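# Stack the long blue brick overhanging brick 2

## Task

Seat the blue brick that is four studs long firmly on top of brick 2, one layer higher, with one end of it on the stud at brick 2's end and the rest sticking out over the plate, placed like brick 5 in the reference shape. Do not disturb the bricks already on the plate, and finish with neither arm in contact with any brick or other loose object.

## Robot and tools

Robot: two arms, left_arm and right_arm, each with a parallel two-finger gripper and a wrist camera. In the scene frame the origin sits on the table top midway between the nominal bases, +z points up, +x reaches out over the table, and left_arm is on the +y side. Calibrated bases: left_arm at (+0.012, +0.284, 0) m, quat_wxyz (+1.000, 0, 0, -0.016); right_arm at (+0.028, -0.325, 0) m, quat_wxyz (+0.999, 0, 0, -0.032). Both bases have +z up.

Frames: every hand position, orientation, velocity and target, and the pose of that arm's wrist camera, is given in that arm's own base frame, not the scene frame. Fixed head cameras and the table use the scene frame. end_effector_position is the point between the finger pads, roughly 1 cm short of the fingertips. The fingers point along the gripper's +z axis and open and close along its y axis. Reported poses can be off by a few centimetres, more at long reach.

The row: every motion argument is built from rows of 16 numbers covering both arms, always all 16 even if one arm is idle. Order: left_arm x, y, z (metres), qw, qx, qy, qz (unit quaternion, w first), opening; then the same eight for right_arm. x, y, z and the quaternion are absolute targets for that gripper in its own base frame, not offsets. Opening runs from -1 (closed) to +1 (fully open, 0.093 m). To hold an arm still, repeat the pose shown in the last result before it stopped, plus the opening it should keep. To keep an orientation, resend the same quaternion each row rather than copying a drifted reading. Sending 0 as an opening is a real command, not a no-op.

execute_actions(actions, cameras): actions is a list of actions. Each action is a table of up to 15 rows, and each row lasts one 1/30 s step. A shorter table repeats its last row to fill 15 steps. Each target must lie within 0.6 m of that gripper's position at the action's start along each of the gripper's axes. Otherwise the action is refused for both arms, and the whole call if the first action fails. An empty list just reports the state. cameras lists the image sources: cam_head_left, cam_head_right, cam_left_wrist, cam_right_wrist. Omit it, or use null or ["all"], for all of them, or [] for none. An unknown name voids the call.

move(target, speed, blend, opening_speed, blocking, cameras): drives each gripper in a straight line from its Hand target to a row's pose. target is one 16-number row or a list of up to 15 rows, with no 0.6 m limit. speed is in m/s, 0.002 to 2.9, default 0.25, with turning capped at twice that in rad/s. Give one value or one per target. blend (m) rounds corners between listed targets. opening_speed (per second on the -1..+1 scale, at least 0.2) ramps the fingers gradually. blocking=false returns after about 0.5 s while the motion continues, and a new move takes over from it. Paths avoid nothing, and the gripper lags and may overshoot, especially near full stretch. Do not pass close to an arm's own base, as that can flip its shoulder. The move: line reports the outcome (done, off_target, moving, held, fault) and any limits (paced = clipped, held = steps withheld). done means at rest within 10 mm and 2 degrees; it says nothing about contact.

wait(seconds 0..10, cameras): lets time pass with the last commands held; a running move carries on. stop(cameras): brakes a running move. zoom_image(camera, region [x0, y0, x1, y1] in pixels, at most 504 by 504, origin top-left): a closer look at that camera's latest image. All four images are 672x504. show_instructions(): shows the reference shape image. read_manual(section, default "licences"): licence texts only. finished_scene(scene): ends the scene and cannot be undone; pass this scene's number.

Results: each arm's end_effector_position and end_effector_quat_wxyz, its Hand target (where the arm is being sent now, often short of what you asked, so command the remainder next), Tool commands, and grip_measured. grip_measured reads +1 open, -1 closed; the pads meet near -0.94, and each millimetre of object width adds about 0.0208. Also listed: Joint positions (the last entry is the finger opening in m), Joint velocities ("within noise" means at rest), and Joint torques (wrapping at ±28 N m on joints 1 to 3). Calls that run actions also give step readings of position. The controller limits each step's orientation change to 40 degrees from the measured one. Friction and gravity can leave the hand low, short or tilted, so check and correct after each move.

Gripping: to hold a flat rigid part firmly, command about 0.24 below the reading for its width. Keep sending that value while holding. To release, send a value well above the width reading.

Avoid: dropping or releasing a moving part, fast impacts, hard pushes, knocking bricks off the table, and any contact or squeeze between the two arms or grippers. The proximity check does not guard the grippers against each other. Fast moves hit harder, and targets set far past a contact press harder. Loads, outstretched poses and pushing at unreachable targets heat the motors. MOTOR HOT warns at 75 °C, and at 90 °C a fault folds that arm away for good. A loose object may occasionally be nudged by outside forces. A wrist camera cable resting on something counts as touching it.

Each tool is called after ">>>" as name(argument=value, ...) on one line, values as JSON.

Reference images:

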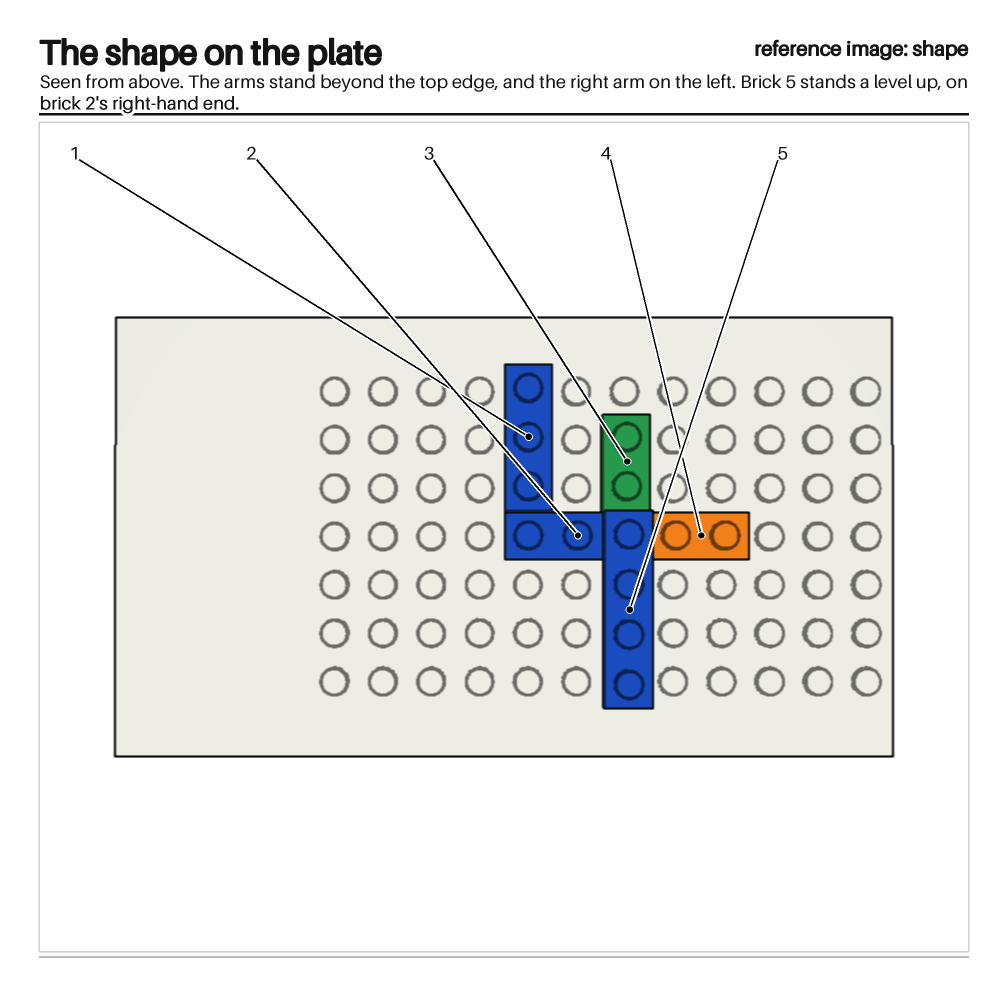

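## Session

>>> execute_actions(actions=[])

Scene clock: 0.00 s.
left_arm: end_effector_position=(+0.3837, +0.0011, +0.0649) grip_measured=+1.000 end_effector_quat_wxyz=(+0.525, +0.008, +0.851, -0.019) | right_arm: end_effector_position=(+0.3898, -0.0193, +0.0770) grip_measured=+1.000 end_effector_quat_wxyz=(+0.542, +0.018, +0.840, +0.023)
Joint positions: left_arm=[0.034 1.566 0.386 0.714 0.071 0.008 0.093] | right_arm=[-0.095 1.559 0.401 0.73 -0.106 0.016 0.093]
Joint velocities: within noise
Joint torques (N m): no reading
Heat: left arm: 37 °C; right arm: 39 °C.
Hand target: left_arm +0.3878, +0.0013, +0.0729; +0.535, +0.008, +0.845, -0.019 | right_arm +0.3915, -0.0194, +0.0804; +0.545, +0.018, +0.838, +0.023
Tool commands: left_gripper/opening=+1.0 right_gripper/opening=+1.0

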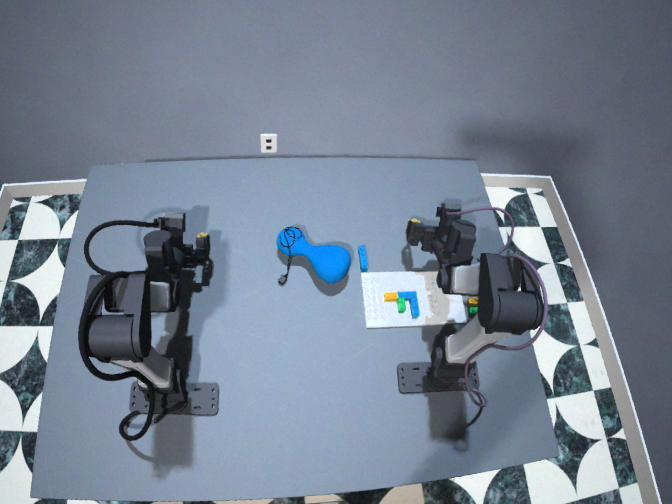

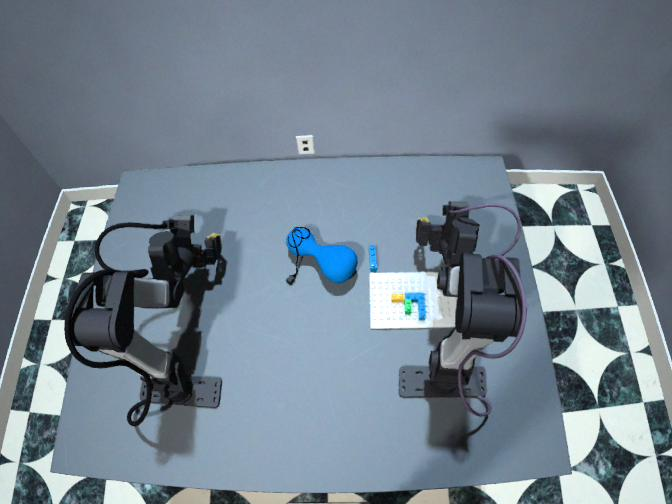

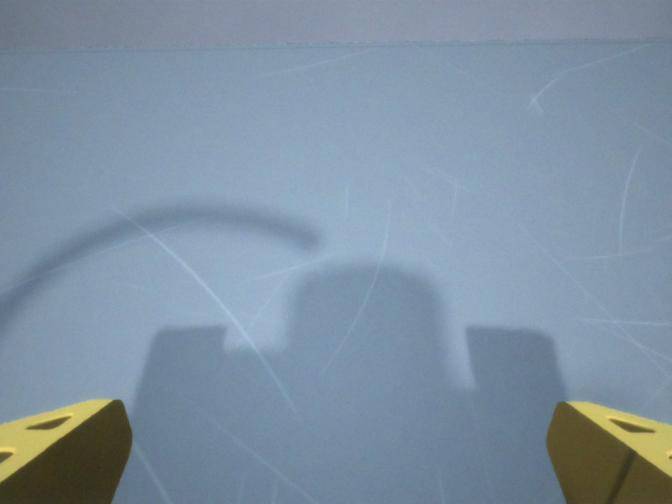

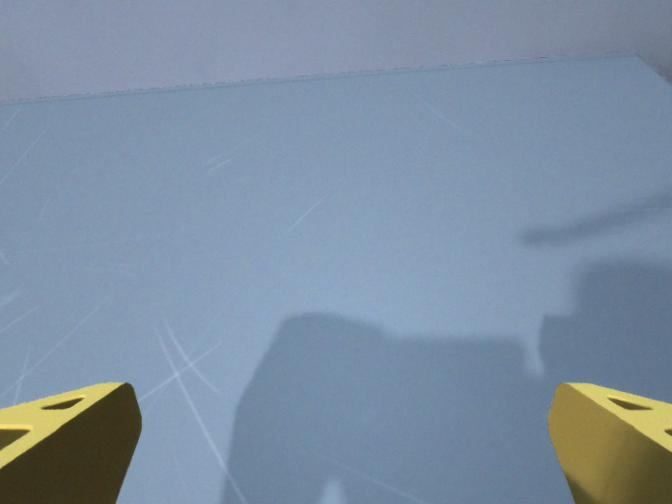

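>>> zoom_image(camera="cam_head_right", region=[340, 220, 480, 340])

>>> zoom_image(camera="cam_head_left", region=[340, 220, 480, 340])

Scaled by 3.600 from the camera's 672x504 image, which has a finer 960x720 frame.

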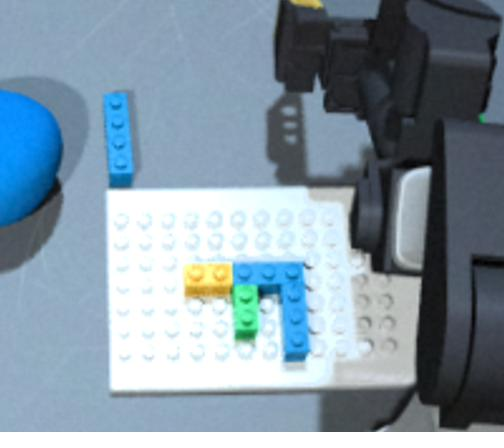

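Scaled by 3.600 from the camera's 672x504 image, which has a finer 960x720 frame.

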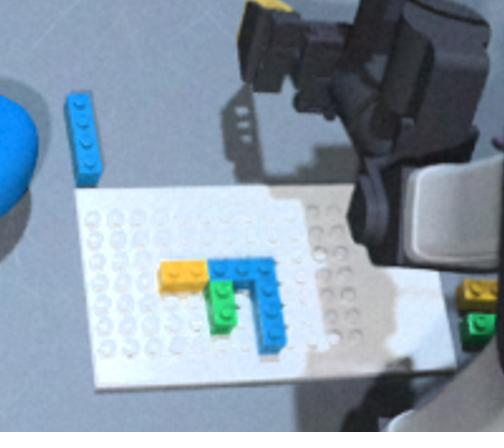

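>>> move(target=[[0.3837,0.0011,0.0649,0.525,0.008,0.851,-0.019,1,0.33,0.05,0.25,0.2587,-0.0309,0.9654,0.0083,-0.3],[0.3837,0.0011,0.0649,0.525,0.008,0.851,-0.019,1,0.29,0.14,0.22,0.2587,-0.0309,0.9654,0.0083,-0.3]], blend=0.03)

Scene clock: 96.03 s.
left_arm: end_effector_position=(+0.3835, +0.0011, +0.0644) grip_measured=+1.000 end_effector_quat_wxyz=(+0.524, +0.007, +0.852, -0.019) | right_arm: end_effector_position=(+0.2920, +0.1430, +0.2285) grip_measured=-0.298 end_effector_quat_wxyz=(+0.271, -0.034, +0.962, +0.021)
Joint positions: left_arm=[0.034 1.566 0.386 0.712 0.071 0.008 0.093] | right_arm=[0.577 1.359 1.381 -1.09 0.237 0.445 0.031]
Joint velocities: within noise
Joint torques (N m): left_arm=[0.49 -5.56 5.34 2.21 0.04 0.11] | right_arm=[0.38 -3.73 5.9 1.14 0.3 0.06]
Heat: left arm: 41 °C; right arm: 42 °C.
Hand target: left_arm +0.3837, +0.0012, +0.0648; +0.525, +0.008, +0.851, -0.019 | right_arm +0.2900, +0.1400, +0.2201; +0.259, -0.031, +0.965, +0.008
Off the commanded pose: left_arm 0.001 m, 0 deg | right_arm 0.009 m, 2 deg.
move: done
camera_calibration:
cam_left_wrist: T_world_to_cam=[[-0.0308135, -0.999074, 0.0300269, 0.00973234], [-0.780985, 0.00531717, -0.624527, 0.380787], [0.623789, -0.0426944, -0.780426, -0.109313], [0, 0, 0, 1]] pos_world=[0.365877, 0.00303156, 0.152209]
cam_right_wrist: T_world_to_cam=[[0.0647552, -0.997619, -0.0237296, 0.13105], [-0.994636, -0.0626029, -0.0823462, 0.352608], [0.0806645, 0.0289346, -0.996321, 0.288188], [0, 0, 0, 1]] pos_world=[0.318984, 0.144474, 0.319273]

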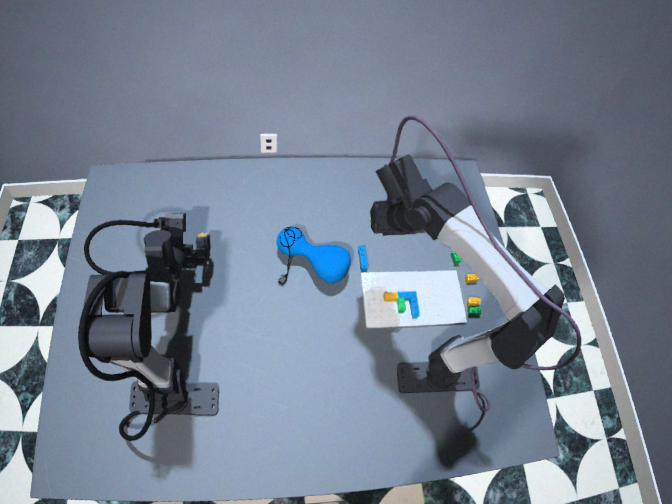

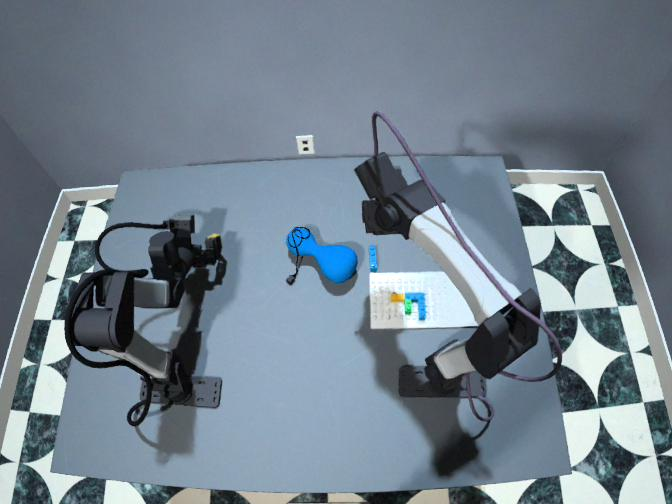

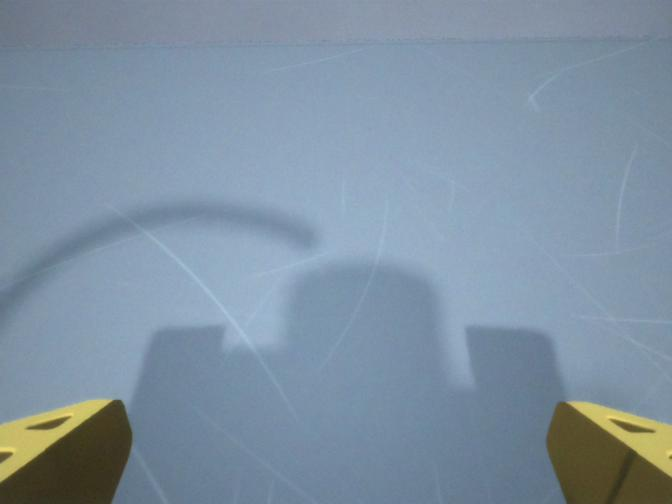

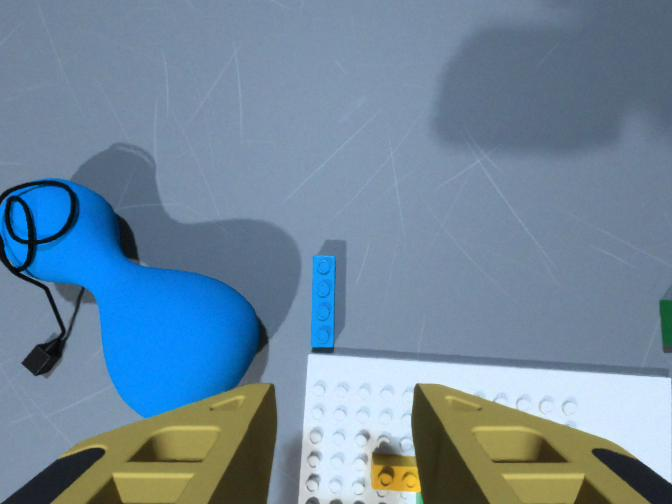

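>>> move(target=[0.3837,0.0011,0.0649,0.525,0.008,0.851,-0.019,1,0.2837,0.1576,0.10,0.0436,-0.0170,0.9989,0.0007,-0.48])

Scene clock: 156.10 s.
left_arm: end_effector_position=(+0.3834, +0.0011, +0.0643) grip_measured=+1.000 end_effector_quat_wxyz=(+0.524, +0.007, +0.852, -0.019) | right_arm: end_effector_position=(+0.2889, +0.1600, +0.1063) grip_measured=-0.478 end_effector_quat_wxyz=(+0.060, -0.023, +0.998, +0.003)
Joint positions: left_arm=[0.034 1.566 0.386 0.711 0.071 0.008 0.093] | right_arm=[0.533 1.698 1.346 -1.111 0.054 0.485 0.022]
Joint velocities: within noise
Joint torques (N m): left_arm=[0.49 -5.56 5.34 2.21 0.04 0.11] | right_arm=[-0.23 -6.91 5.61 0.43 -0.01 0.04]
Heat: left arm: 40 °C; right arm: 42 °C.
Hand target: left_arm +0.3837, +0.0012, +0.0649; +0.525, +0.008, +0.851, -0.019 | right_arm +0.2837, +0.1576, +0.1002; +0.044, -0.017, +0.999, +0.001
Off the commanded pose: left_arm 0.001 m, 0 deg | right_arm 0.009 m, 2 deg.
move: done
camera_calibration:
cam_left_wrist: T_world_to_cam=[[-0.0308012, -0.999074, 0.0300406, 0.00972877], [-0.78121, 0.00531438, -0.624246, 0.380764], [0.623509, -0.0426955, -0.78065, -0.109254], [0, 0, 0, 1]] pos_world=[0.365877, 0.00303156, 0.152109]
cam_right_wrist: T_world_to_cam=[[0.0332521, -0.999447, 0.000846506, 0.152146], [-0.939674, -0.0309749, 0.340666, 0.274607], [-0.340451, -0.0121233, -0.940184, 0.288503], [0, 0, 0, 1]] pos_world=[0.351203, 0.164065, 0.177568]

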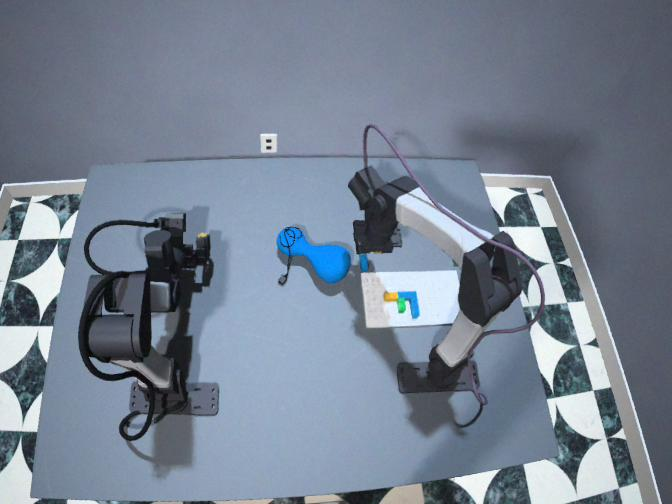

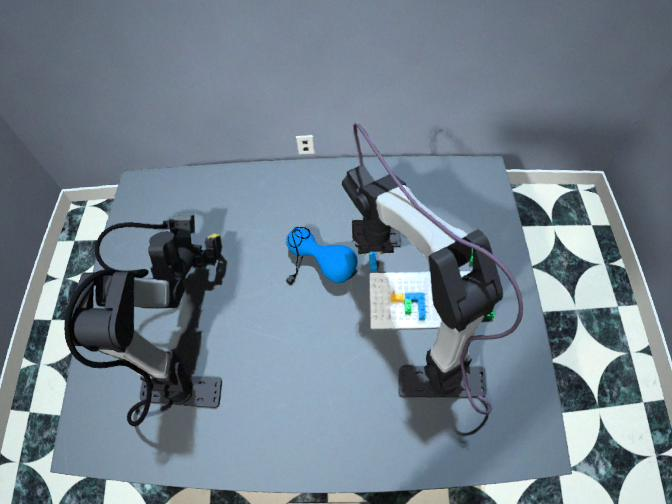

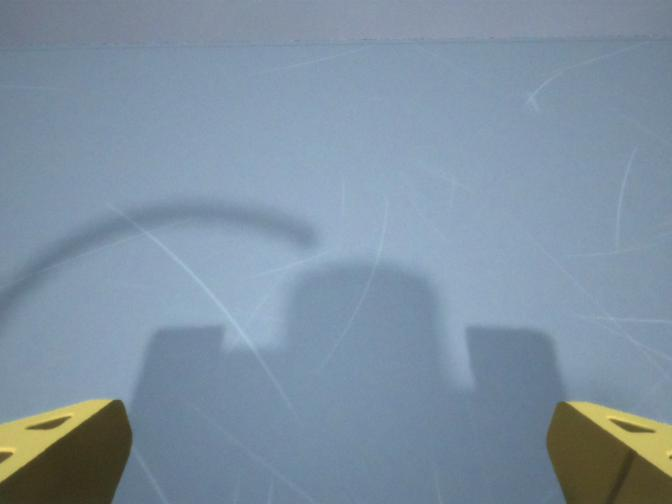

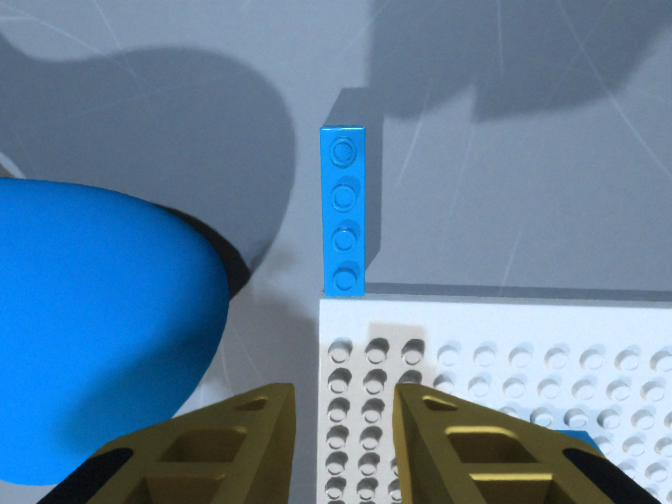

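>>> move(target=[0.3837,0.0011,0.0649,0.525,0.008,0.851,-0.019,1,0.2800,0.1570,0.035,0.0436,-0.0190,0.9989,0.0007,-0.48], cameras=["cam_right_wrist"])

Scene clock: 176.23 s.
left_arm: end_effector_position=(+0.3834, +0.0011, +0.0643) grip_measured=+1.000 end_effector_quat_wxyz=(+0.524, +0.007, +0.852, -0.019) | right_arm: end_effector_position=(+0.2800, +0.1551, +0.0407) grip_measured=-0.478 end_effector_quat_wxyz=(+0.046, -0.023, +0.999, -0.004)
Joint positions: left_arm=[0.034 1.566 0.386 0.711 0.071 0.008 0.093] | right_arm=[0.533 1.747 1.137 -0.884 0.053 0.485 0.022]
Joint velocities: within noise
Joint torques (N m): left_arm=[0.49 -5.55 5.34 2.21 0.04 0.11] | right_arm=[0.09 -6.76 5.22 0.75 -0.08 0.05]
Heat: left arm: 40 °C; right arm: 41 °C.
Hand target: left_arm +0.3837, +0.0012, +0.0649; +0.525, +0.008, +0.851, -0.019 | right_arm +0.2799, +0.1569, +0.0351; +0.043, -0.019, +0.999, +0.001
Off the commanded pose: left_arm 0.001 m, 0 deg | right_arm 0.006 m, 1 deg.
move: done
camera_calibration:
cam_right_wrist: T_world_to_cam=[[0.0336512, -0.99933, 0.0143763, 0.146847], [-0.929999, -0.0260422, 0.366639, 0.283967], [-0.366019, -0.0257077, -0.930252, 0.232692], [0, 0, 0, 1]] pos_world=[0.344317, 0.160126, 0.110238]
Images, in order (width x height): cam_right_wrist 672x504.

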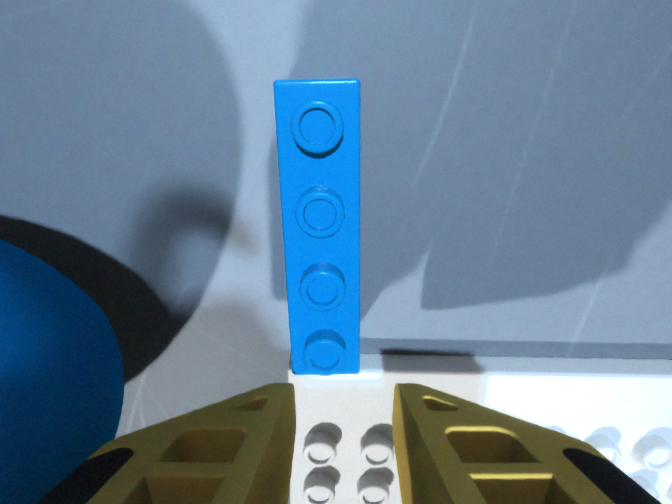

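>>> move(target=[[0.3837,0.0011,0.0649,0.525,0.008,0.851,-0.019,1,0.2900,0.1610,0.055,0.0436,-0.0190,0.9989,0.0007,-0.48],[0.3837,0.0011,0.0649,0.525,0.008,0.851,-0.019,1,0.2923,0.1610,0.042,0.0436,-0.0190,0.9989,0.0007,-0.48]], cameras=["cam_right_wrist"])

Scene clock: 218.40 s.
left_arm: end_effector_position=(+0.3834, +0.0011, +0.0642) grip_measured=+1.000 end_effector_quat_wxyz=(+0.523, +0.007, +0.852, -0.019) | right_arm: end_effector_position=(+0.2887, +0.1585, +0.0449) grip_measured=-0.478 end_effector_quat_wxyz=(+0.043, -0.021, +0.999, -0.006)
Joint positions: left_arm=[0.034 1.566 0.386 0.711 0.071 0.008 0.093] | right_arm=[0.529 1.781 1.196 -0.917 0.053 0.485 0.022]
Joint velocities: within noise
Joint torques (N m): left_arm=[0.49 -5.56 5.34 2.22 0.04 0.11] | right_arm=[-0.31 -6.9 6.57 0.63 -0.03 -0.04]
Heat: left arm: 40 °C; right arm: 39 °C.
Hand target: left_arm +0.3837, +0.0012, +0.0648; +0.525, +0.008, +0.851, -0.019 | right_arm +0.2922, +0.1609, +0.0420; +0.044, -0.019, +0.999, +0.001
Off the commanded pose: left_arm 0.001 m, 0 deg | right_arm 0.005 m, 1 deg.
move: done
camera_calibration:
cam_right_wrist: T_world_to_cam=[[0.0291235, -0.999417, 0.0178069, 0.151018], [-0.927784, -0.0203981, 0.372559, 0.288808], [-0.371978, -0.0273712, -0.927838, 0.241656], [0, 0, 0, 1]] pos_world=[0.353444, 0.163436, 0.11393]
Images, in order (width x height): cam_right_wrist 672x504.

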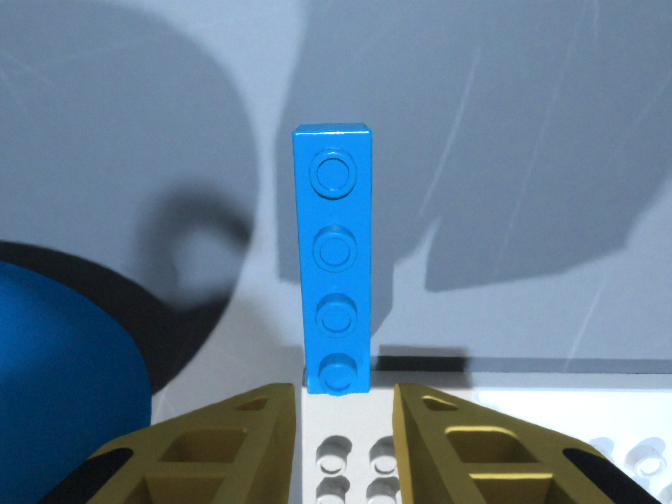

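>>> move(target=[0.3837,0.0011,0.0649,0.525,0.008,0.851,-0.019,1,0.2955,0.1615,0.0265,0.0436,-0.0190,0.9989,0.0007,-0.48], cameras=["cam_right_wrist"], speed=0.1)

Scene clock: 226.53 s.
left_arm: end_effector_position=(+0.3834, +0.0011, +0.0642) grip_measured=+1.000 end_effector_quat_wxyz=(+0.523, +0.007, +0.852, -0.019) | right_arm: end_effector_position=(+0.2957, +0.1614, +0.0341) grip_measured=-0.478 end_effector_quat_wxyz=(+0.049, -0.019, +0.999, -0.003)
Joint positions: left_arm=[0.034 1.566 0.386 0.711 0.071 0.008 0.093] | right_arm=[0.526 1.811 1.188 -0.864 0.052 0.485 0.022]
Joint velocities: within noise
Joint torques (N m): left_arm=[0.49 -5.56 5.34 2.22 0.04 0.11] | right_arm=[-0.25 -6.89 5.05 0.76 -0.01 -0.06]
Heat: left arm: 40 °C; right arm: 40 °C.
Hand target: left_arm +0.3837, +0.0012, +0.0649; +0.525, +0.008, +0.851, -0.019 | right_arm +0.2953, +0.1615, +0.0267; +0.044, -0.019, +0.999, +0.001
Off the commanded pose: left_arm 0.001 m, 0 deg | right_arm 0.008 m, 1 deg.
move: done
camera_calibration:
cam_right_wrist: T_world_to_cam=[[0.0259643, -0.999601, 0.0111259, 0.155242], [-0.932009, -0.0201808, 0.361874, 0.300973], [-0.361505, -0.0197652, -0.932161, 0.230202], [0, 0, 0, 1]] pos_world=[0.359698, 0.165804, 0.103944]
Images, in order (width x height): cam_right_wrist 672x504.

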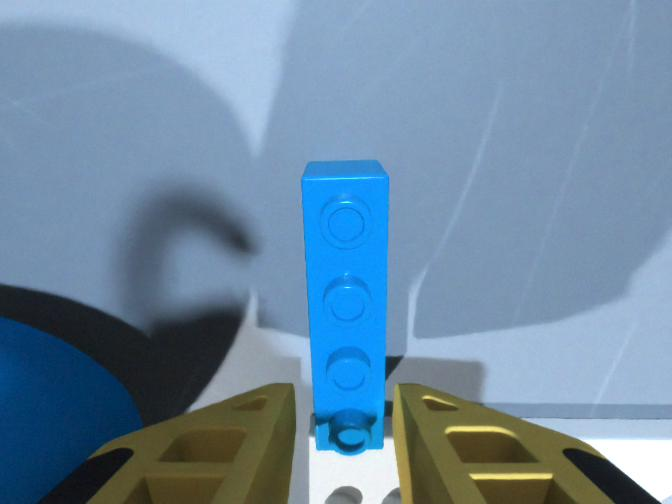

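>>> move(target=[0.3837,0.0011,0.0649,0.525,0.008,0.851,-0.019,1,0.2925,0.1618,0.019,0.0400,-0.0190,0.9989,0.0007,-0.48], cameras=["cam_right_wrist"], speed=0.1)

Scene clock: 235.77 s.
left_arm: end_effector_position=(+0.3834, +0.0011, +0.0642) grip_measured=+1.000 end_effector_quat_wxyz=(+0.523, +0.007, +0.852, -0.019) | right_arm: end_effector_position=(+0.2935, +0.1607, +0.0266) grip_measured=-0.478 end_effector_quat_wxyz=(+0.045, -0.019, +0.999, -0.003)
Joint positions: left_arm=[0.034 1.566 0.386 0.711 0.071 0.008 0.093] | right_arm=[0.526 1.82 1.167 -0.841 0.049 0.485 0.022]
Joint velocities: within noise
Joint torques (N m): left_arm=[0.49 -5.56 5.34 2.22 0.04 0.11] | right_arm=[0.05 -6.83 4.93 0.72 -0.05 -0.02]
Heat: left arm: 40 °C; right arm: 39 °C.
Hand target: left_arm +0.3837, +0.0012, +0.0649; +0.525, +0.008, +0.851, -0.019 | right_arm +0.2923, +0.1617, +0.0191; +0.040, -0.019, +0.999, +0.001
Off the commanded pose: left_arm 0.001 m, 0 deg | right_arm 0.008 m, 1 deg.
move: done
camera_calibration:
cam_right_wrist: T_world_to_cam=[[0.0262867, -0.999587, 0.011596, 0.154517], [-0.929404, -0.020166, 0.368511, 0.300635], [-0.368125, -0.0204643, -0.929551, 0.224319], [0, 0, 0, 1]] pos_world=[0.357928, 0.165107, 0.0959367]
Images, in order (width x height): cam_right_wrist 672x504.

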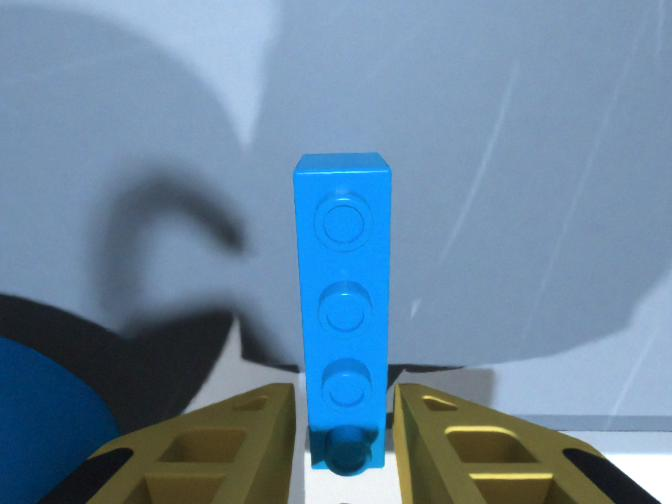

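>>> move(target=[0.3837,0.0011,0.0649,0.525,0.008,0.851,-0.019,1,0.2925,0.1618,0.019,0.0400,-0.0190,0.9989,0.0007,-0.9], cameras=["cam_right_wrist"], opening_speed=0.5)

Scene clock: 245.27 s.
left_arm: end_effector_position=(+0.3834, +0.0011, +0.0642) grip_measured=+1.000 end_effector_quat_wxyz=(+0.523, +0.007, +0.852, -0.019) | right_arm: end_effector_position=(+0.2936, +0.1609, +0.0266) grip_measured=-0.740 end_effector_quat_wxyz=(+0.045, -0.019, +0.999, -0.003)
Joint positions: left_arm=[0.034 1.566 0.386 0.711 0.071 0.008 0.093] | right_arm=[0.526 1.82 1.167 -0.841 0.049 0.485 0.01]
Joint velocities: within noise
Joint torques (N m): left_arm=[0.47 -5.56 5.34 2.22 0.04 0.11] | right_arm=[0.14 -7.08 4.98 0.74 -0.07 -0.02]
Heat: left arm: 40 °C; right arm: 39 °C.
Hand target: left_arm +0.3837, +0.0012, +0.0649; +0.525, +0.008, +0.851, -0.019 | right_arm +0.2923, +0.1617, +0.0191; +0.040, -0.019, +0.999, +0.001
Off the commanded pose: left_arm 0.001 m, 0 deg | right_arm 0.008 m, 1 deg.
move: done
camera_calibration:
cam_right_wrist: T_world_to_cam=[[0.0263197, -0.999595, 0.0108479, 0.154673], [-0.929553, -0.0204806, 0.368119, 0.300871], [-0.367747, -0.0197725, -0.929716, 0.224124], [0, 0, 0, 1]] pos_world=[0.358026, 0.165204, 0.0959373]
Images, in order (width x height): cam_right_wrist 672x504.

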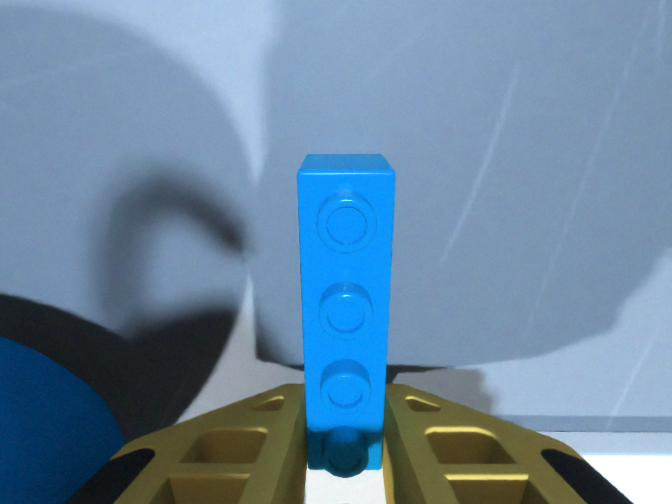

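>>> move(target=[[0.3837,0.0011,0.0649,0.525,0.008,0.851,-0.019,1,0.2925,0.1618,0.10,0.0400,-0.0190,0.9989,0.0007,-0.9],[0.3837,0.0011,0.0649,0.525,0.008,0.851,-0.019,1,0.212,0.078,0.12,0.0400,-0.004,0.9992,0.0,-0.9]], blend=0.02, speed=0.2)

Scene clock: 259.17 s.
left_arm: end_effector_position=(+0.3834, +0.0011, +0.0642) grip_measured=+1.000 end_effector_quat_wxyz=(+0.523, +0.007, +0.852, -0.019) | right_arm: end_effector_position=(+0.2194, +0.0796, +0.1218) grip_measured=-0.753 end_effector_quat_wxyz=(+0.050, -0.002, +0.999, -0.002)
Joint positions: left_arm=[0.034 1.566 0.386 0.711 0.071 0.008 0.093] | right_arm=[0.378 1.338 1.069 -1.21 0.041 0.373 0.009]
Joint velocities: within noise
Joint torques (N m): left_arm=[0.47 -5.56 5.34 2.22 0.04 0.11] | right_arm=[0.06 -5.63 5.39 0.44 -0.06 -0.08]
Heat: left arm: 40 °C; right arm: 39 °C.
Hand target: left_arm +0.3837, +0.0012, +0.0649; +0.525, +0.008, +0.851, -0.019 | right_arm +0.2122, +0.0781, +0.1200; +0.040, -0.004, +0.999, +0.000
Off the commanded pose: left_arm 0.001 m, 0 deg | right_arm 0.008 m, 1 deg.
move: done
camera_calibration:
cam_left_wrist: T_world_to_cam=[[-0.0307912, -0.999074, 0.0300525, 0.0097233], [-0.781434, 0.00531451, -0.623965, 0.380803], [0.623228, -0.0426967, -0.780874, -0.109117], [0, 0, 0, 1]] pos_world=[0.365877, 0.00303156, 0.152109]
cam_right_wrist: T_world_to_cam=[[-0.00945646, -0.99992, 0.00845066, 0.0825084], [-0.933111, 0.011862, 0.359393, 0.194376], [-0.359464, -0.00448682, -0.933148, 0.281094], [0, 0, 0, 1]] pos_world=[0.283197, 0.0814573, 0.191747]

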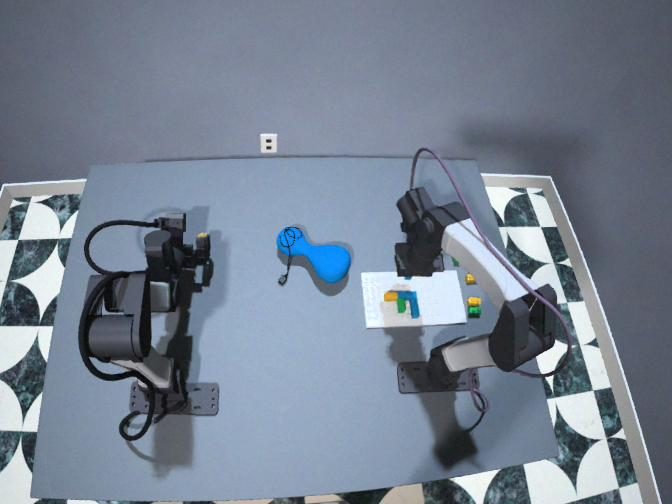

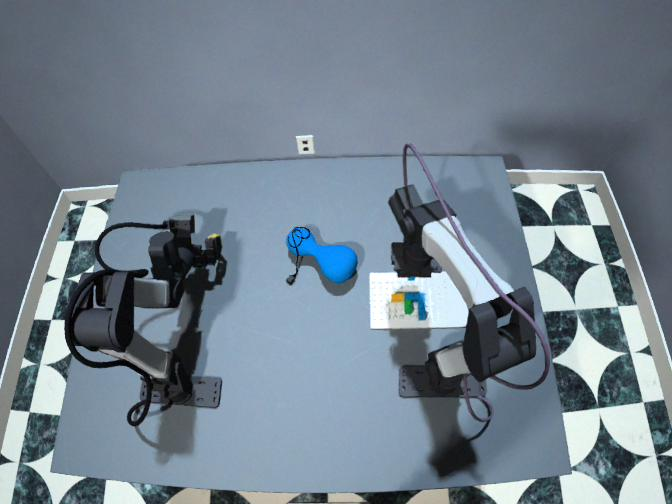

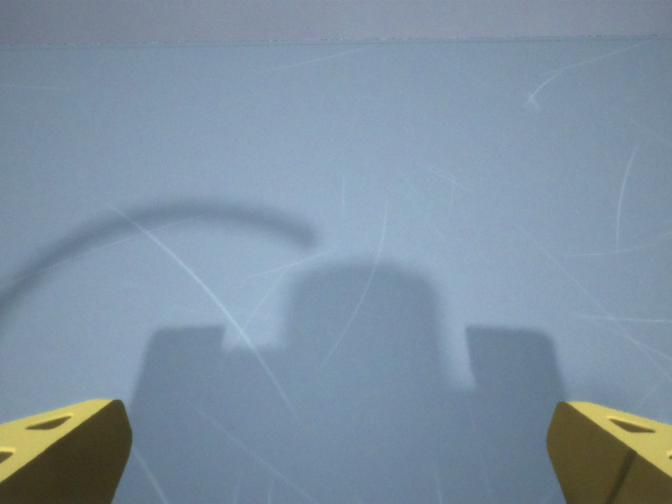

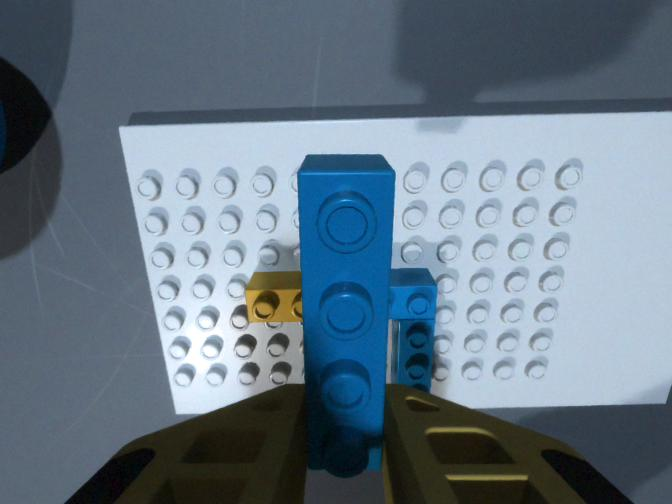

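>>> move(target=[[0.3837,0.0011,0.0649,0.525,0.008,0.851,-0.019,1,0.199,0.0775,0.085,0.0360,-0.009,0.9992,0.0,-0.9],[0.3837,0.0011,0.0649,0.525,0.008,0.851,-0.019,1,0.199,0.0775,0.062,0.0360,-0.009,0.9992,0.0,-0.9]], speed=0.15)

>>> zoom_image(camera="cam_head_left", region=[350, 240, 490, 345])

Scene clock: 306.13 s.
left_arm: end_effector_position=(+0.3834, +0.0011, +0.0641) grip_measured=+1.000 end_effector_quat_wxyz=(+0.523, +0.007, +0.852, -0.019) | right_arm: end_effector_position=(+0.1990, +0.0741, +0.0647) grip_measured=-0.753 end_effector_quat_wxyz=(+0.033, -0.007, +0.999, -0.008)
Joint positions: left_arm=[0.034 1.566 0.386 0.71 0.071 0.008 0.093] | right_arm=[0.387 1.319 0.828 -1.024 0.039 0.372 0.009]
Joint velocities: within noise
Joint torques (N m): left_arm=[0.49 -5.56 5.33 2.22 0.04 0.11] | right_arm=[0.24 -4.08 5.3 0.69 -0.04 0.03]
Heat: left arm: 40 °C; right arm: 38 °C.
Hand target: left_arm +0.3837, +0.0012, +0.0648; +0.525, +0.008, +0.851, -0.019 | right_arm +0.1989, +0.0774, +0.0621; +0.036, -0.009, +0.999, +0.000
Off the commanded pose: left_arm 0.001 m, 0 deg | right_arm 0.004 m, 1 deg.
move: done
camera_calibration:
cam_left_wrist: T_world_to_cam=[[-0.0307794, -0.999074, 0.0300621, 0.00972051], [-0.781697, 0.00531723, -0.623636, 0.380787], [0.622898, -0.0426946, -0.781137, -0.109035], [0, 0, 0, 1]] pos_world=[0.365877, 0.00303156, 0.152008]
cam_right_wrist: T_world_to_cam=[[0.0014677, -0.999807, 0.0196073, 0.0744117], [-0.920689, 0.00630157, 0.390245, 0.191905], [-0.390294, -0.018625, -0.920502, 0.226896], [0, 0, 0, 1]] pos_world=[0.265132, 0.077414, 0.132509]

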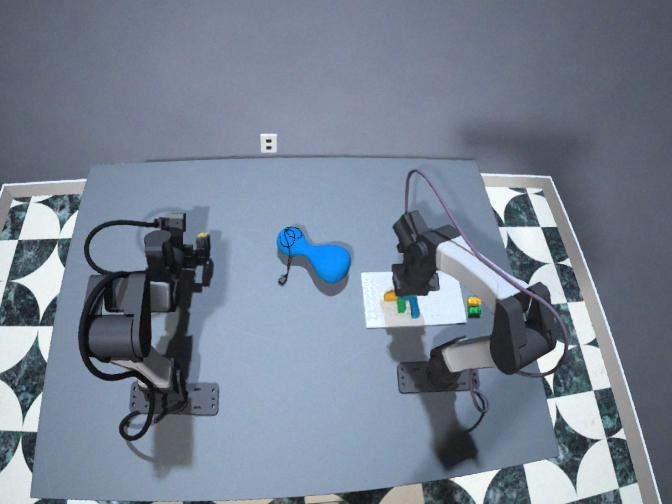

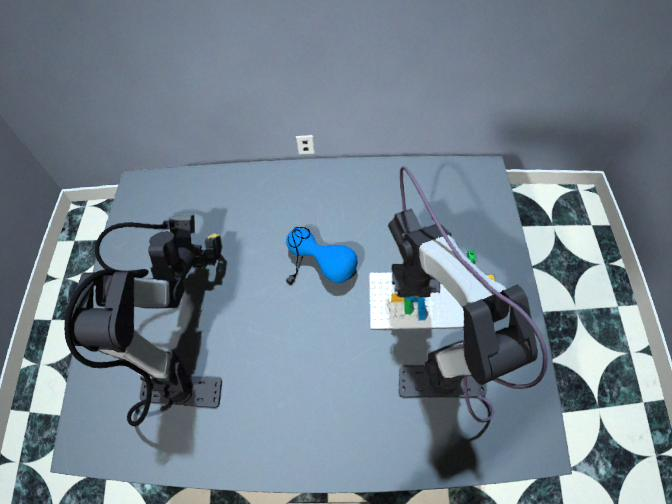

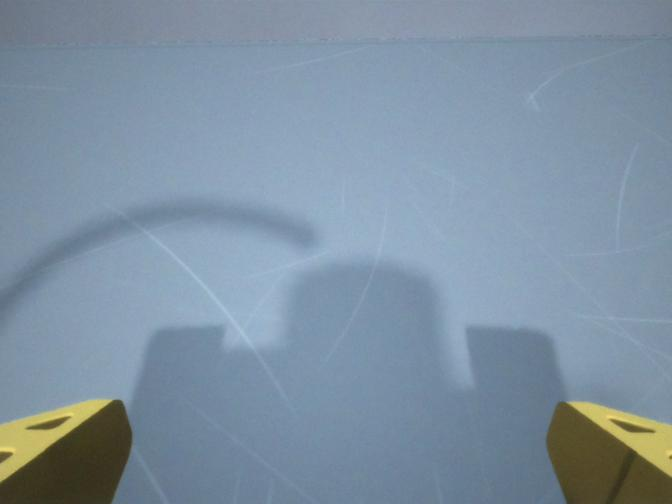

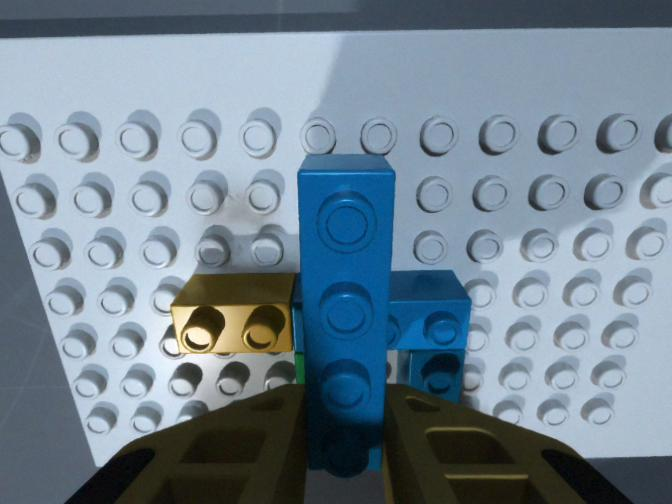

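Scaled by 3.600 from the camera's 672x504 image, which has a finer 960x720 frame.

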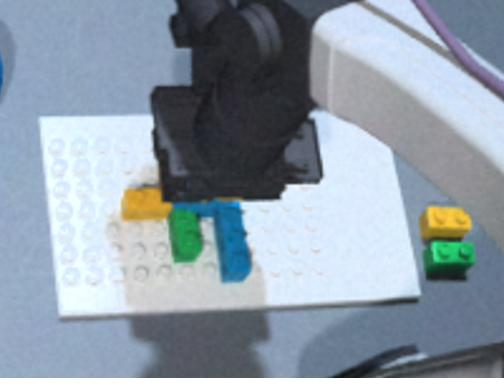

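>>> move(target=[0.3837,0.0011,0.0649,0.525,0.008,0.851,-0.019,1,0.2085,0.082,0.062,0.0460,-0.013,0.9990,0.006,-0.9], speed=0.1, cameras=["cam_right_wrist"])

Scene clock: 343.27 s.
left_arm: end_effector_position=(+0.3834, +0.0011, +0.0641) grip_measured=+1.000 end_effector_quat_wxyz=(+0.523, +0.007, +0.852, -0.019) | right_arm: end_effector_position=(+0.2051, +0.0773, +0.0636) grip_measured=-0.753 end_effector_quat_wxyz=(+0.043, -0.007, +0.999, -0.002)
Joint positions: left_arm=[0.034 1.566 0.386 0.71 0.071 0.008 0.093] | right_arm=[0.387 1.327 0.828 -0.994 0.035 0.372 0.009]
Joint velocities: within noise
Joint torques (N m): left_arm=[0.47 -5.56 5.34 2.22 0.04 0.11] | right_arm=[0.44 -3.18 6.6 0.74 -0.02 -0.1]
Heat: left arm: 40 °C; right arm: 38 °C.
Hand target: left_arm +0.3837, +0.0012, +0.0648; +0.525, +0.008, +0.851, -0.019 | right_arm +0.2083, +0.0819, +0.0621; +0.046, -0.013, +0.999, +0.006
Off the commanded pose: left_arm 0.001 m, 0 deg | right_arm 0.006 m, 1 deg.
move: done
camera_calibration:
cam_right_wrist: T_world_to_cam=[[0.00184621, -0.999967, 0.00792885, 0.0783138], [-0.927809, 0.00124499, 0.373053, 0.200888], [-0.373051, -0.0080452, -0.927776, 0.224403], [0, 0, 0, 1]] pos_world=[0.269955, 0.0798664, 0.132633]
Images, in order (width x height): cam_right_wrist 672x504.

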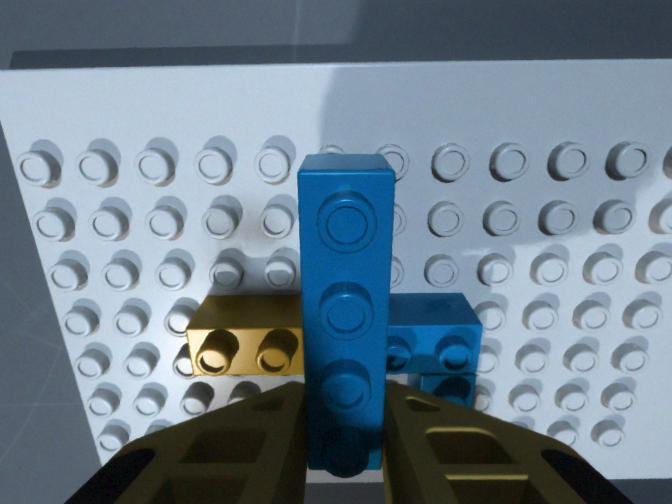

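>>> move(target=[0.3837,0.0011,0.0649,0.525,0.008,0.851,-0.019,1,0.2105,0.0836,0.061,0.0460,-0.021,0.9990,0.006,-0.9], speed=0.1, cameras=["cam_right_wrist"])

Scene clock: 365.87 s.
left_arm: end_effector_position=(+0.3834, +0.0011, +0.0641) grip_measured=+1.000 end_effector_quat_wxyz=(+0.523, +0.007, +0.852, -0.019) | right_arm: end_effector_position=(+0.2060, +0.0783, +0.0616) grip_measured=-0.753 end_effector_quat_wxyz=(+0.041, -0.015, +0.999, -0.002)
Joint positions: left_arm=[0.034 1.566 0.386 0.71 0.071 0.008 0.093] | right_arm=[0.39 1.338 0.828 -0.986 0.035 0.359 0.009]
Joint velocities: within noise
Joint torques (N m): left_arm=[0.49 -5.56 5.33 2.22 0.04 0.11] | right_arm=[0.59 -3.23 6.86 0.74 -0.1 -0.13]
Heat: left arm: 40 °C; right arm: 38 °C.
Hand target: left_arm +0.3837, +0.0012, +0.0648; +0.525, +0.008, +0.851, -0.019 | right_arm +0.2104, +0.0835, +0.0611; +0.046, -0.021, +0.999, +0.006
Off the commanded pose: left_arm 0.001 m, 0 deg | right_arm 0.007 m, 1 deg.
move: done
camera_calibration:
cam_right_wrist: T_world_to_cam=[[0.0167312, -0.999811, 0.00989474, 0.0760501], [-0.92646, -0.0117806, 0.376209, 0.203065], [-0.376021, -0.0154615, -0.926482, 0.223939], [0, 0, 0, 1]] pos_world=[0.271065, 0.0818904, 0.130328]
Images, in order (width x height): cam_right_wrist 672x504.

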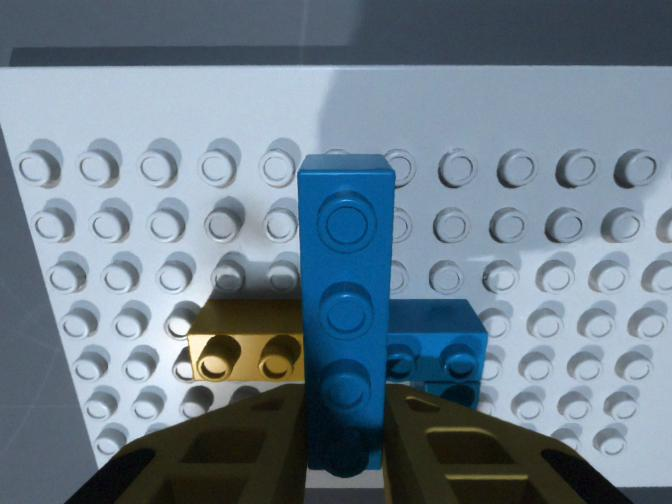

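>>> move(target=[0.3837,0.0011,0.0649,0.525,0.008,0.851,-0.019,1,0.2105,0.0840,0.054,0.0460,-0.021,0.9990,0.006,-0.9], speed=0.05, cameras=["cam_right_wrist"])

Scene clock: 376.77 s.
left_arm: end_effector_position=(+0.3834, +0.0011, +0.0641) grip_measured=+1.000 end_effector_quat_wxyz=(+0.523, +0.007, +0.852, -0.019) | right_arm: end_effector_position=(+0.2123, +0.0809, +0.0603) grip_measured=-0.753 end_effector_quat_wxyz=(+0.051, -0.015, +0.999, +0.002)
Joint positions: left_arm=[0.034 1.566 0.386 0.71 0.071 0.008 0.093] | right_arm=[0.39 1.347 0.828 -0.956 0.034 0.358 0.009]
Joint velocities: within noise
Joint torques (N m): left_arm=[0.49 -5.56 5.34 2.22 0.04 0.11] | right_arm=[0.61 -3.32 5 0.75 -0.05 -0.07]
Heat: left arm: 40 °C; right arm: 38 °C.
Hand target: left_arm +0.3837, +0.0012, +0.0648; +0.525, +0.008, +0.851, -0.019 | right_arm +0.2103, +0.0838, +0.0542; +0.046, -0.021, +0.999, +0.006
Off the commanded pose: left_arm 0.001 m, 0 deg | right_arm 0.007 m, 1 deg.
move: done
camera_calibration:
cam_right_wrist: T_world_to_cam=[[0.0174132, -0.999846, 0.00194369, 0.0789849], [-0.93353, -0.0155619, 0.358163, 0.212261], [-0.358077, -0.00805124, -0.933657, 0.221203], [0, 0, 0, 1]] pos_world=[0.275985, 0.084057, 0.13035]
Images, in order (width x height): cam_right_wrist 672x504.

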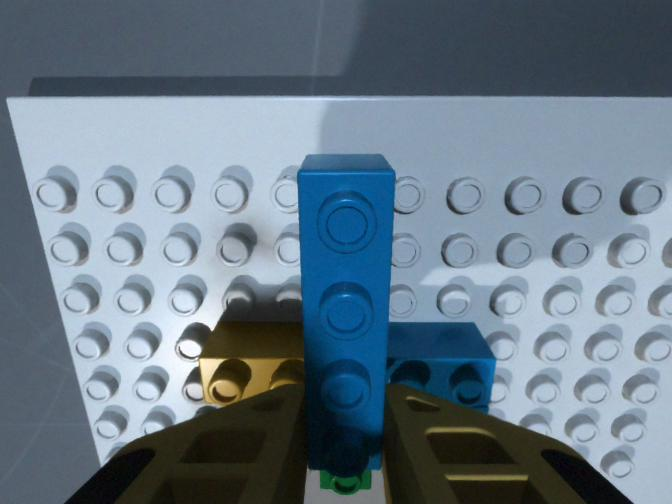

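>>> move(target=[0.3837,0.0011,0.0649,0.525,0.008,0.851,-0.019,1,0.2035,0.0815,0.053,0.0430,-0.021,0.9990,0.004,-0.9], speed=0.05, cameras=["cam_right_wrist"])

Scene clock: 386.03 s.
left_arm: end_effector_position=(+0.3834, +0.0011, +0.0641) grip_measured=+1.000 end_effector_quat_wxyz=(+0.523, +0.007, +0.852, -0.019) | right_arm: end_effector_position=(+0.2089, +0.0806, +0.0572) grip_measured=-0.753 end_effector_quat_wxyz=(+0.047, -0.017, +0.999, +0.000)
Joint positions: left_arm=[0.034 1.566 0.386 0.71 0.071 0.008 0.093] | right_arm=[0.394 1.345 0.814 -0.952 0.034 0.358 0.009]
Joint velocities: within noise
Joint torques (N m): left_arm=[0.49 -5.56 5.34 2.22 0.04 0.11] | right_arm=[0.57 -5.11 4.05 0.63 -0.02 -0.09]
Heat: left arm: 40 °C; right arm: 38 °C.
Hand target: left_arm +0.3837, +0.0012, +0.0648; +0.525, +0.008, +0.851, -0.019 | right_arm +0.2035, +0.0815, +0.0531; +0.043, -0.021, +0.999, +0.004
Off the commanded pose: left_arm 0.001 m, 0 deg | right_arm 0.007 m, 1 deg.
move: done
camera_calibration:
cam_right_wrist: T_world_to_cam=[[0.0215888, -0.999756, 0.00477444, 0.077651], [-0.930917, -0.0183603, 0.364768, 0.209523], [-0.364592, -0.0123195, -0.931086, 0.218713], [0, 0, 0, 1]] pos_world=[0.273113, 0.0841734, 0.126843]
Images, in order (width x height): cam_right_wrist 672x504.

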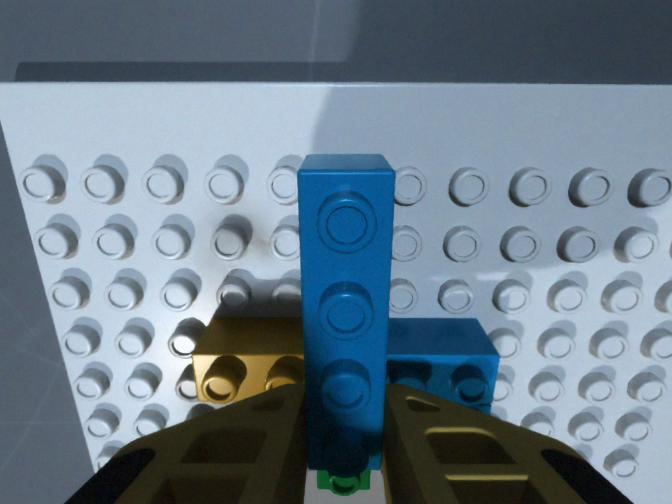

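>>> move(target=[0.3837,0.0011,0.0649,0.525,0.008,0.851,-0.019,1,0.2000,0.0788,0.056,0.0420,-0.021,0.9990,0.004,-0.9], speed=0.05, cameras=["cam_right_wrist"])

Scene clock: 394.83 s.
left_arm: end_effector_position=(+0.3834, +0.0011, +0.0641) grip_measured=+1.000 end_effector_quat_wxyz=(+0.523, +0.007, +0.852, -0.019) | right_arm: end_effector_position=(+0.2061, +0.0794, +0.0561) grip_measured=-0.753 end_effector_quat_wxyz=(+0.046, -0.017, +0.999, +0.000)
Joint positions: left_arm=[0.034 1.566 0.386 0.71 0.071 0.008 0.093] | right_arm=[0.394 1.335 0.803 -0.952 0.034 0.358 0.009]
Joint velocities: within noise
Joint torques (N m): left_arm=[0.49 -5.56 5.33 2.22 0.03 0.11] | right_arm=[0.08 -6.01 4.96 0.46 -0.05 -0.09]
Heat: left arm: 40 °C; right arm: 38 °C.
Hand target: left_arm +0.3837, +0.0012, +0.0648; +0.525, +0.008, +0.851, -0.019 | right_arm +0.2001, +0.0788, +0.0559; +0.042, -0.021, +0.999, +0.004
Off the commanded pose: left_arm 0.001 m, 0 deg | right_arm 0.006 m, 1 deg.
move: done
camera_calibration:
cam_right_wrist: T_world_to_cam=[[0.0223744, -0.999735, 0.00541763, 0.0763238], [-0.930393, -0.0188387, 0.36608, 0.207166], [-0.365881, -0.0132313, -0.930568, 0.216958], [0, 0, 0, 1]] pos_world=[0.270418, 0.083077, 0.125641]
Images, in order (width x height): cam_right_wrist 672x504.

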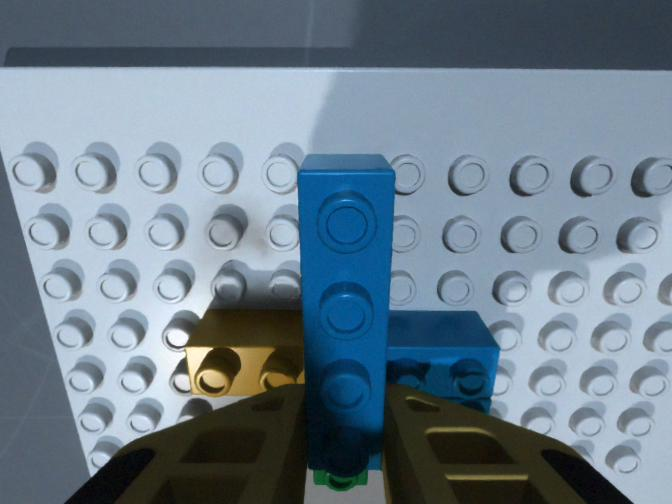

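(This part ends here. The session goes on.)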